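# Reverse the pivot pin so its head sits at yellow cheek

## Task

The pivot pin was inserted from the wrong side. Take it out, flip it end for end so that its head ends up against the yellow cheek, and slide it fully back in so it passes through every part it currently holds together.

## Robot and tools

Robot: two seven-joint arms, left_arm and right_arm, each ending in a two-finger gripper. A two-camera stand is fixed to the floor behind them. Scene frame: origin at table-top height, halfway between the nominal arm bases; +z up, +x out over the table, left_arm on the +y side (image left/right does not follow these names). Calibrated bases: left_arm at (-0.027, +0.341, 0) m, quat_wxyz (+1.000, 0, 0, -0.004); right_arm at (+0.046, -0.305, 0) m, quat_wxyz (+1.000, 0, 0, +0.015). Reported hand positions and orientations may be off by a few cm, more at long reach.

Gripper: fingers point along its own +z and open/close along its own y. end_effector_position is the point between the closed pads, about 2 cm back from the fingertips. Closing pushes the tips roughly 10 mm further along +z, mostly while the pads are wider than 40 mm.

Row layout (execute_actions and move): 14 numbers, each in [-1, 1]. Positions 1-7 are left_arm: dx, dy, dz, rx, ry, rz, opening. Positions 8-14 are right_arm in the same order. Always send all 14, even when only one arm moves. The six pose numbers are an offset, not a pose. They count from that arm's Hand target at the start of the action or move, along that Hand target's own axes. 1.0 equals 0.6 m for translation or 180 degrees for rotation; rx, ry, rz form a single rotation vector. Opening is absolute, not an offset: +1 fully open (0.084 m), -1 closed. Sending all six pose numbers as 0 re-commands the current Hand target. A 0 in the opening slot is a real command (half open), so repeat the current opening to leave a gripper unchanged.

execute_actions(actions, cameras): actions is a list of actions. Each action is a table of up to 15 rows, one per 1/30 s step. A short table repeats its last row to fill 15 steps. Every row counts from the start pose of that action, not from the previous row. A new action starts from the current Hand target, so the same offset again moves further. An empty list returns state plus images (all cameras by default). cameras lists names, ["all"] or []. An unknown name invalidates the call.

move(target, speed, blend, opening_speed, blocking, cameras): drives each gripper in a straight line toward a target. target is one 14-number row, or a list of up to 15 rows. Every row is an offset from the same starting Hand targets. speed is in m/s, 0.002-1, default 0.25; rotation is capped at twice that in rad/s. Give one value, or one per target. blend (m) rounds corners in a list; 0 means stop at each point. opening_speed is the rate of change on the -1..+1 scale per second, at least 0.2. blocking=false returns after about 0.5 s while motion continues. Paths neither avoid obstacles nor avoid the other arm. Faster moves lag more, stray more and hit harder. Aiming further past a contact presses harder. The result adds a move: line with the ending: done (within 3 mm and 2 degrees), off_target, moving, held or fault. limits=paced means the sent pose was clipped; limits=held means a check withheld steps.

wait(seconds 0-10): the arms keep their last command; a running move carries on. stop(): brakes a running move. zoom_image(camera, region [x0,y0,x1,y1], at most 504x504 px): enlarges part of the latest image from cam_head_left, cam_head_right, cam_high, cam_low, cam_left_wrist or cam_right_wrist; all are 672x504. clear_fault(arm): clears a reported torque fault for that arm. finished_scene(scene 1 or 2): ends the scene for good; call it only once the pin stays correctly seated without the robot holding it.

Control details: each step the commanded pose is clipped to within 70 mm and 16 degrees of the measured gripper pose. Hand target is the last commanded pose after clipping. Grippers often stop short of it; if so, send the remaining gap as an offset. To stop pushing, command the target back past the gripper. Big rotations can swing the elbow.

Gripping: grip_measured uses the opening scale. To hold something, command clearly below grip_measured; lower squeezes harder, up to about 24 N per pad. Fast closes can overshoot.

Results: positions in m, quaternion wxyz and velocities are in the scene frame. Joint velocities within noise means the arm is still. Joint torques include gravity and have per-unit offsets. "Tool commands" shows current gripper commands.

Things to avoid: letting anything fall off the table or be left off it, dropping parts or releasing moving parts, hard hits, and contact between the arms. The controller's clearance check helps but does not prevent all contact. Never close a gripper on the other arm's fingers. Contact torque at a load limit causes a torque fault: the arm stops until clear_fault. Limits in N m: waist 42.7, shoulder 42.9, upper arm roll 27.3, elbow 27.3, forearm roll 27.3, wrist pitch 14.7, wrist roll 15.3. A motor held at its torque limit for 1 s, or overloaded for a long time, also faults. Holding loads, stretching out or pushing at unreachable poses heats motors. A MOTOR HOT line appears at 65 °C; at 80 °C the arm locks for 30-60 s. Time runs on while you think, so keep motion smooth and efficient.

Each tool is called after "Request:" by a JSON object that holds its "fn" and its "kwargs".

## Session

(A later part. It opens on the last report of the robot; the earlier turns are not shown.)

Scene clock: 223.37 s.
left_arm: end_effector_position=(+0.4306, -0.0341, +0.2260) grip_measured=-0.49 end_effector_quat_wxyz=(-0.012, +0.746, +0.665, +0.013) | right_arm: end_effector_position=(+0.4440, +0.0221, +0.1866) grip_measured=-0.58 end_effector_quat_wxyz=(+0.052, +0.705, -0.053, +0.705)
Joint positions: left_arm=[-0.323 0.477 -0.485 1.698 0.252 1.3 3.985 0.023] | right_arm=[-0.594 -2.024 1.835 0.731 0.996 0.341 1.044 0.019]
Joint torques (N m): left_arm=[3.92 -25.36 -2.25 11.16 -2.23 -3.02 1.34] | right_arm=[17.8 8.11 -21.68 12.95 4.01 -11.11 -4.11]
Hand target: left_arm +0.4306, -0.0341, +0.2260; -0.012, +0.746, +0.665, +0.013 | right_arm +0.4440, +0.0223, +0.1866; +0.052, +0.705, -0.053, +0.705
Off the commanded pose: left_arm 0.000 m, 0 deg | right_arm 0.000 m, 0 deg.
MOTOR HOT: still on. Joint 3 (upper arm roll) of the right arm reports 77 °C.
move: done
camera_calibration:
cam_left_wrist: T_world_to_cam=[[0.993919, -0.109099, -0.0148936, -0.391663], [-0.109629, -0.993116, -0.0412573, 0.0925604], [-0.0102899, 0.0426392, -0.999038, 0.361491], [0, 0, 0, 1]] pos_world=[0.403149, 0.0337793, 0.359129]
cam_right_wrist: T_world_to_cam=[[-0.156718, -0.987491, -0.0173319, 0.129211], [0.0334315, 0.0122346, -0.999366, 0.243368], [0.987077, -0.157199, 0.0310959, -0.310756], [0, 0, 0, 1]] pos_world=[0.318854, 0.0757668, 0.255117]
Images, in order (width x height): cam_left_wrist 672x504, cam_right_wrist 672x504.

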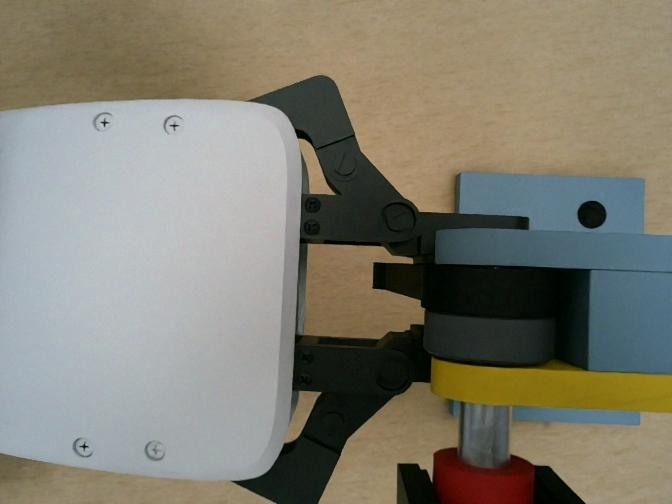

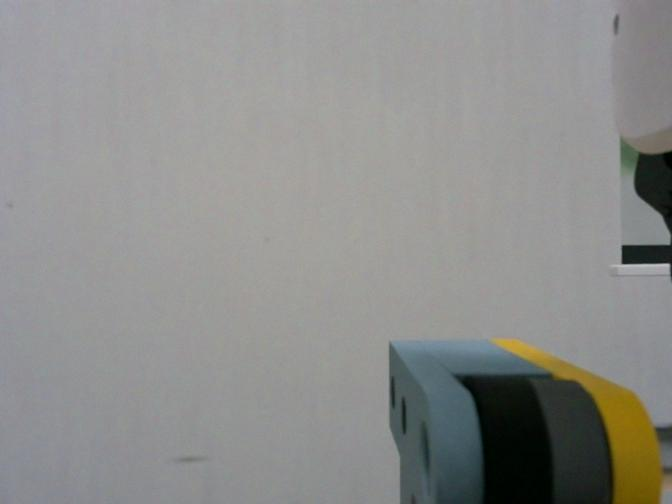

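Request:
{"fn": "move", "kwargs": {"target": [[0,0,0,0,0,0,-1,0,0,0,0,0,0,-0.2],[0,0,0,0,0,0,-1,-0.005,0,0,0,0,0,-0.2],[0.0,0,0,0,0,0,-1,-0.005,0,-0.16,0,0,0,-0.2]], "speed": 0.12, "opening_speed": 1.5, "cameras": ["cam_left_wrist","cam_right_wrist"]}}

Scene clock: 230.70 s.
left_arm: end_effector_position=(+0.4306, -0.0341, +0.2260) grip_measured=-0.49 end_effector_quat_wxyz=(-0.012, +0.746, +0.665, +0.013) | right_arm: end_effector_position=(+0.3490, +0.0364, +0.1835) grip_measured=-0.21 end_effector_quat_wxyz=(+0.052, +0.705, -0.053, +0.705)
Joint positions: left_arm=[-0.323 0.476 -0.485 1.698 0.252 1.3 3.985 0.023] | right_arm=[-0.235 -2.053 1.852 0.659 0.824 0.624 1.193 0.035]
Joint torques (N m): left_arm=[0.07 -20.6 -2.49 11.09 -1.98 -2.43 0.9] | right_arm=[4.21 5.43 -13.49 -11.98 -3.67 0.84 2.69]
Hand target: left_arm +0.4306, -0.0341, +0.2260; -0.012, +0.746, +0.665, +0.013 | right_arm +0.3490, +0.0364, +0.1835; +0.052, +0.705, -0.053, +0.705
Off the commanded pose: left_arm 0.000 m, 0 deg | right_arm 0.000 m, 0 deg.
MOTOR HOT: still on. Joint 3 (upper arm roll) of the right arm reports 75 °C.
move: done
camera_calibration:
cam_left_wrist: T_world_to_cam=[[0.99392, -0.109103, -0.0147943, -0.391699], [-0.109629, -0.993115, -0.0412683, 0.0925644], [-0.0101899, 0.0426393, -0.999039, 0.361451], [0, 0, 0, 1]] pos_world=[0.403149, 0.0337794, 0.359129]
cam_right_wrist: T_world_to_cam=[[-0.156525, -0.987524, -0.0172158, 0.128321], [0.0334121, 0.0121264, -0.999368, 0.243286], [0.987109, -0.157001, 0.0310972, -0.214664], [0, 0, 0, 1]] pos_world=[0.223854, 0.090067, 0.252016]
Images, in order (width x height): cam_left_wrist 672x504, cam_right_wrist 672x504.

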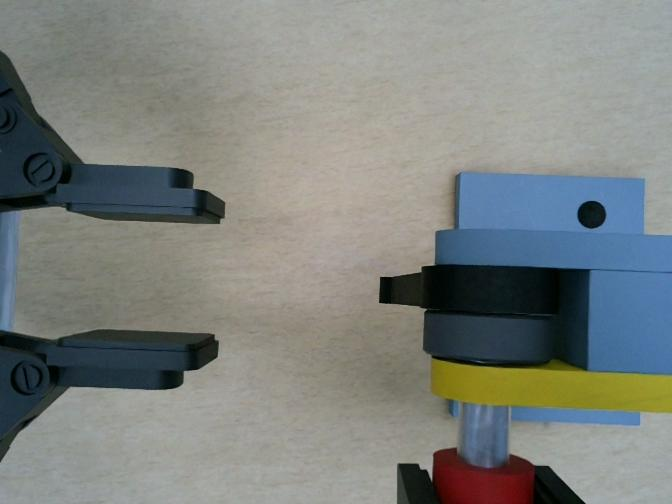

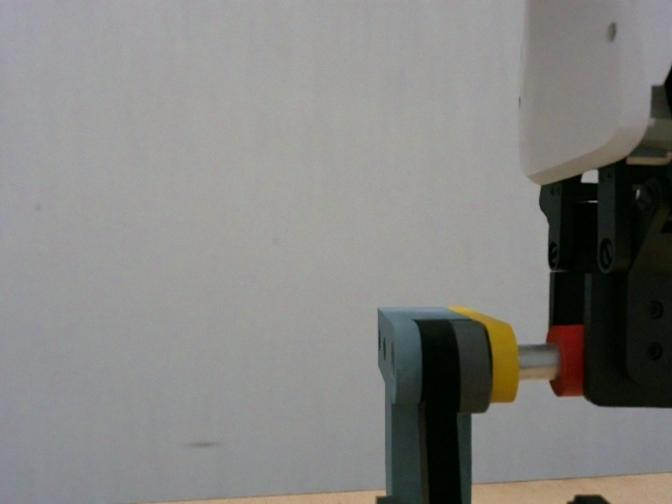

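Request:
{"fn": "move", "kwargs": {"target": [[0.02,0.0008,0.0007,0,0,0,-1,0,0,-0.05,0,0,0,-0.2]], "speed": 0.04, "cameras": ["cam_left_wrist","cam_right_wrist"]}}

Request:
{"fn": "zoom_image", "kwargs": {"camera": "cam_right_wrist", "region": [340, 250, 640, 504]}}

Scene clock: 236.23 s.
left_arm: end_effector_position=(+0.4325, -0.0222, +0.2260) grip_measured=-0.49 end_effector_quat_wxyz=(-0.012, +0.746, +0.665, +0.013) | right_arm: end_effector_position=(+0.3193, +0.0408, +0.1835) grip_measured=-0.21 end_effector_quat_wxyz=(+0.052, +0.705, -0.053, +0.705)
Joint positions: left_arm=[-0.298 0.452 -0.484 1.663 0.242 1.287 4.006 0.023] | right_arm=[-0.142 -2.054 1.843 0.658 0.771 0.715 1.227 0.035]
Joint torques (N m): left_arm=[3.7 -27.26 -2.1 11.5 -2.62 -1.63 1.28] | right_arm=[3.99 5.16 -13.39 -6.5 -3.96 1.02 2.7]
Hand target: left_arm +0.4324, -0.0222, +0.2260; -0.012, +0.746, +0.665, +0.013 | right_arm +0.3193, +0.0409, +0.1835; +0.052, +0.705, -0.053, +0.705
Off the commanded pose: left_arm 0.000 m, 0 deg | right_arm 0.000 m, 0 deg.
MOTOR HOT: still on. Joint 3 (upper arm roll) of the right arm reports 69 °C.
move: done
camera_calibration:
cam_left_wrist: T_world_to_cam=[[0.993919, -0.109099, -0.0148936, -0.392154], [-0.109629, -0.993116, -0.0412573, 0.104576], [-0.0102899, 0.0426392, -0.999038, 0.361002], [0, 0, 0, 1]] pos_world=[0.404949, 0.0456793, 0.359129]
cam_right_wrist: T_world_to_cam=[[-0.156427, -0.987539, -0.0172147, 0.128015], [0.0334109, 0.0121286, -0.999368, 0.244221], [0.987124, -0.156903, 0.0310974, -0.184767], [0, 0, 0, 1]] pos_world=[0.194253, 0.0944671, 0.252016]
Images, in order (width x height): cam_left_wrist 672x504, cam_right_wrist 672x504.

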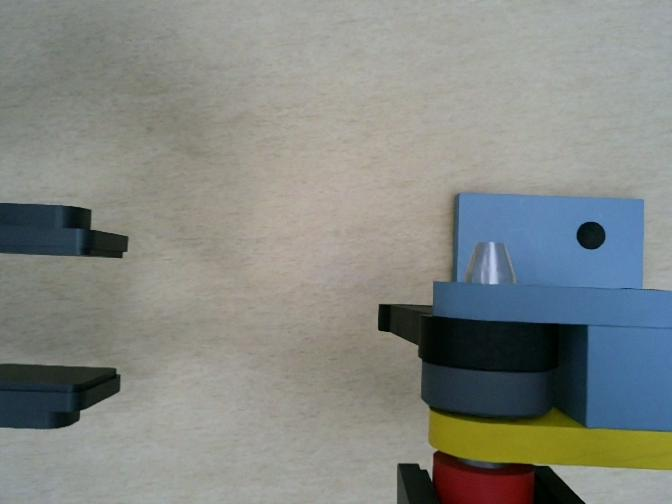

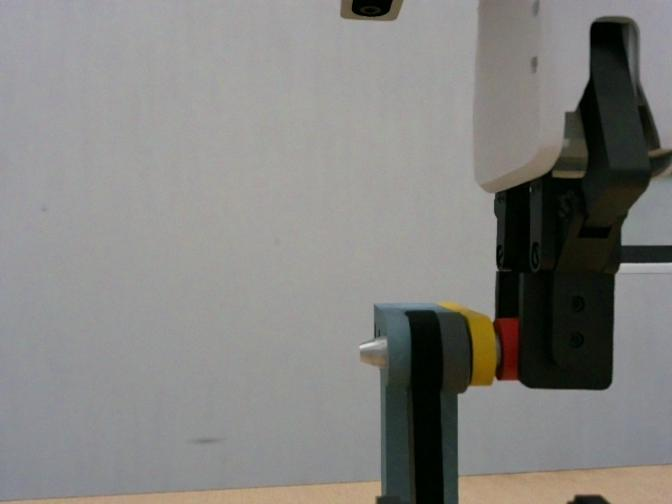

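Scaled by 1.680 from the camera's 672x504 image, which has a finer 960x720 frame.

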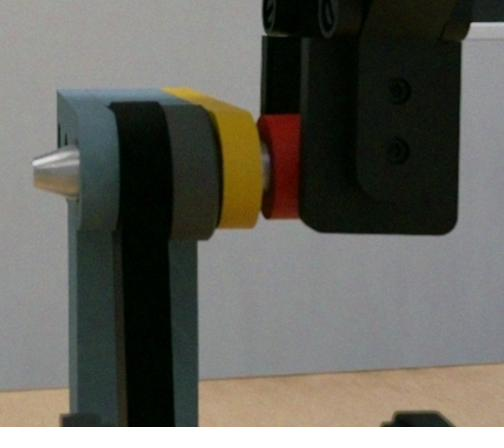

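Request:
{"fn": "move", "kwargs": {"target": [[0.006,0.0002,0.0002,0,0,0,-1,0,0,0,0,0,0,-0.2]], "speed": 0.02, "cameras": ["cam_left_wrist","cam_right_wrist"]}}

Request:
{"fn": "zoom_image", "kwargs": {"camera": "cam_right_wrist", "region": [340, 250, 640, 504]}}

Scene clock: 238.80 s.
left_arm: end_effector_position=(+0.4330, -0.0188, +0.2260) grip_measured=-0.49 end_effector_quat_wxyz=(-0.012, +0.746, +0.665, +0.013) | right_arm: end_effector_position=(+0.3193, +0.0409, +0.1835) grip_measured=-0.21 end_effector_quat_wxyz=(+0.052, +0.705, -0.053, +0.705)
Joint positions: left_arm=[-0.291 0.444 -0.484 1.653 0.239 1.283 4.012 0.023] | right_arm=[-0.142 -2.054 1.843 0.658 0.771 0.715 1.227 0.035]
Joint torques (N m): left_arm=[6.54 -28.22 -1.26 11.35 -2 0.42 1.09] | right_arm=[4.34 5.73 -13.55 -6.42 -3.72 0.76 2.68]
Hand target: left_arm +0.4330, -0.0187, +0.2260; -0.012, +0.746, +0.665, +0.013 | right_arm +0.3193, +0.0409, +0.1835; +0.052, +0.705, -0.053, +0.705
Off the commanded pose: left_arm 0.000 m, 0 deg | right_arm 0.000 m, 0 deg.
MOTOR HOT: still on. Joint 3 (upper arm roll) of the right arm reports 67 °C.
move: done
camera_calibration:
cam_left_wrist: T_world_to_cam=[[0.99391, -0.10921, -0.0146772, -0.392349], [-0.109729, -0.993112, -0.0410794, 0.107984], [-0.0100898, 0.0424398, -0.999048, 0.360794], [0, 0, 0, 1]] pos_world=[0.405449, 0.0490793, 0.359128]
cam_right_wrist: T_world_to_cam=[[-0.156427, -0.987539, -0.0172147, 0.128015], [0.0334109, 0.0121286, -0.999368, 0.244221], [0.987124, -0.156903, 0.0310974, -0.184767], [0, 0, 0, 1]] pos_world=[0.194253, 0.0944671, 0.252016]
Images, in order (width x height): cam_left_wrist 672x504, cam_right_wrist 672x504.

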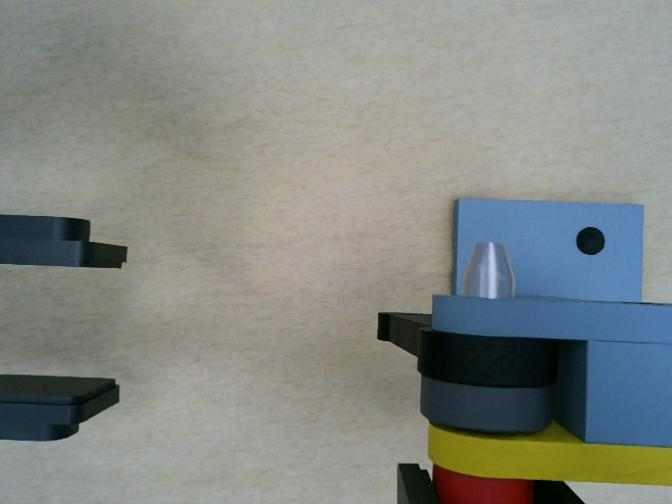

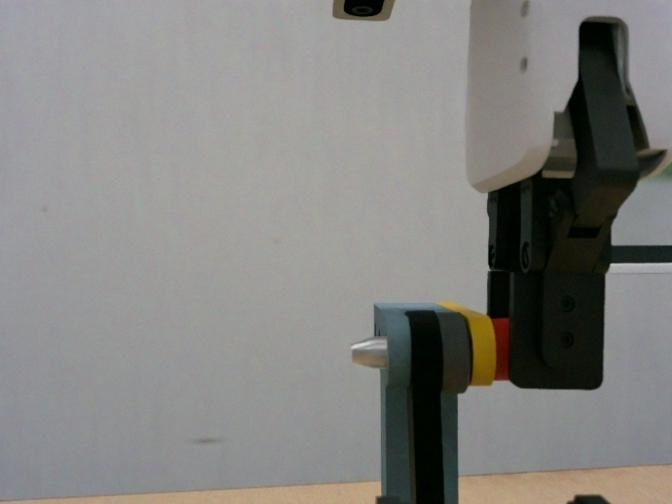

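Scaled by 1.680 from the camera's 672x504 image, which has a finer 960x720 frame.

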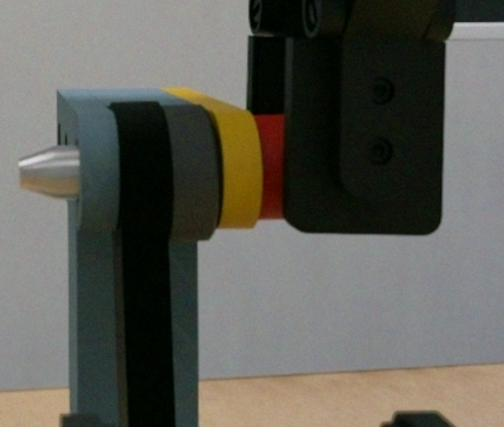

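Request:
{"fn": "move", "kwargs": {"target": [[0.002,0,0,0,0,0,-1,0,0,0,0,0,0,-0.2],[0.001,0,0,0,0,0,-0.1,0,0,0,0,0,0,-0.2],[0.001,0,-0.16,0,0,0,-0.1,0,0,0,0,0,0,-0.2]], "speed": [0.02,0.02,0.15], "opening_speed": 1, "cameras": ["cam_left_wrist","cam_right_wrist"]}}

Request:
{"fn": "zoom_image", "kwargs": {"camera": "cam_right_wrist", "region": [320, 250, 620, 504]}}

Request:
{"fn": "zoom_image", "kwargs": {"camera": "cam_left_wrist", "region": [342, 200, 642, 500]}}

Scene clock: 244.73 s.
left_arm: end_effector_position=(+0.4327, -0.0214, +0.3220) grip_measured=-0.11 end_effector_quat_wxyz=(-0.012, +0.746, +0.665, +0.013) | right_arm: end_effector_position=(+0.3193, +0.0409, +0.1835) grip_measured=-0.21 end_effector_quat_wxyz=(+0.052, +0.705, -0.053, +0.705)
Joint positions: left_arm=[-0.338 0.463 -0.491 1.958 0.239 1.566 4.028 0.039] | right_arm=[-0.142 -2.054 1.843 0.658 0.771 0.715 1.227 0.035]
Joint torques (N m): left_arm=[-3.19 -17.22 -0.71 15.14 2.57 -0.03 0.23] | right_arm=[4.21 5.72 -13.28 -6.57 -2.71 0.29 2.48]
Hand target: left_arm +0.4327, -0.0214, +0.3220; -0.012, +0.746, +0.665, +0.013 | right_arm +0.3193, +0.0409, +0.1835; +0.052, +0.705, -0.053, +0.705
Off the commanded pose: left_arm 0.000 m, 0 deg | right_arm 0.000 m, 0 deg.
MOTOR HOT: still on. Joint 3 (upper arm roll) of the right arm reports 63 °C.
move: done
camera_calibration:
cam_left_wrist: T_world_to_cam=[[0.993896, -0.109307, -0.0149129, -0.390909], [-0.109838, -0.993089, -0.0413537, 0.109488], [-0.0102896, 0.0427393, -0.999033, 0.456772], [0, 0, 0, 1]] pos_world=[0.405249, 0.04648, 0.455029]
cam_right_wrist: T_world_to_cam=[[-0.156427, -0.987539, -0.0172147, 0.128015], [0.0334109, 0.0121286, -0.999368, 0.244221], [0.987124, -0.156903, 0.0310974, -0.184767], [0, 0, 0, 1]] pos_world=[0.194253, 0.0944671, 0.252016]
Images, in order (width x height): cam_left_wrist 672x504, cam_right_wrist 672x504.

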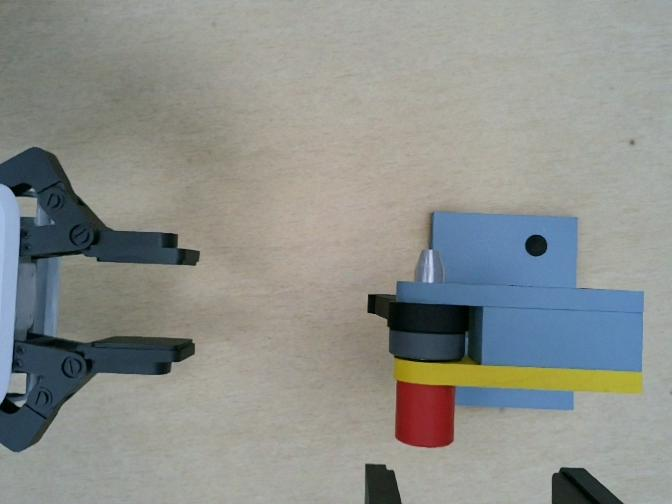

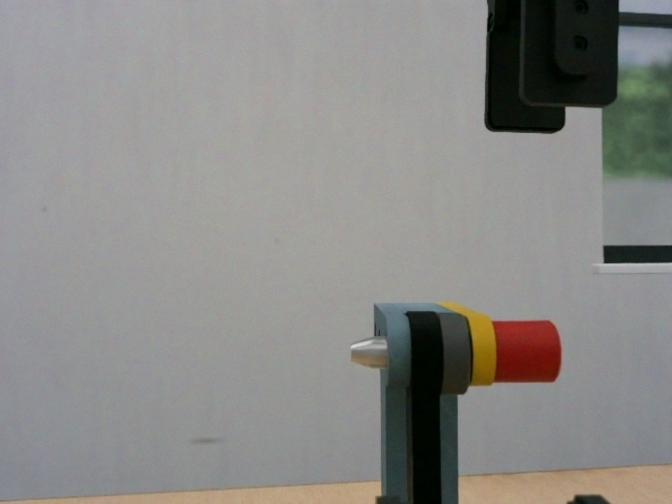

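Scaled by 1.680 from the camera's 672x504 image, which has a finer 960x720 frame.

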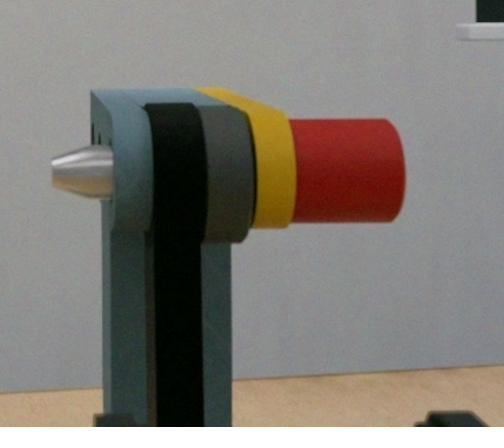

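Scaled by 1.680 from the camera's 672x504 image, which has a finer 960x720 frame.

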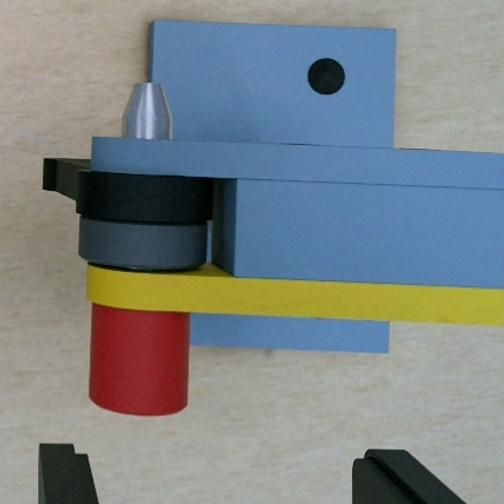

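Request:
{"fn": "finished_scene", "kwargs": {"scene": 1}}

The scene is finished: the task was done.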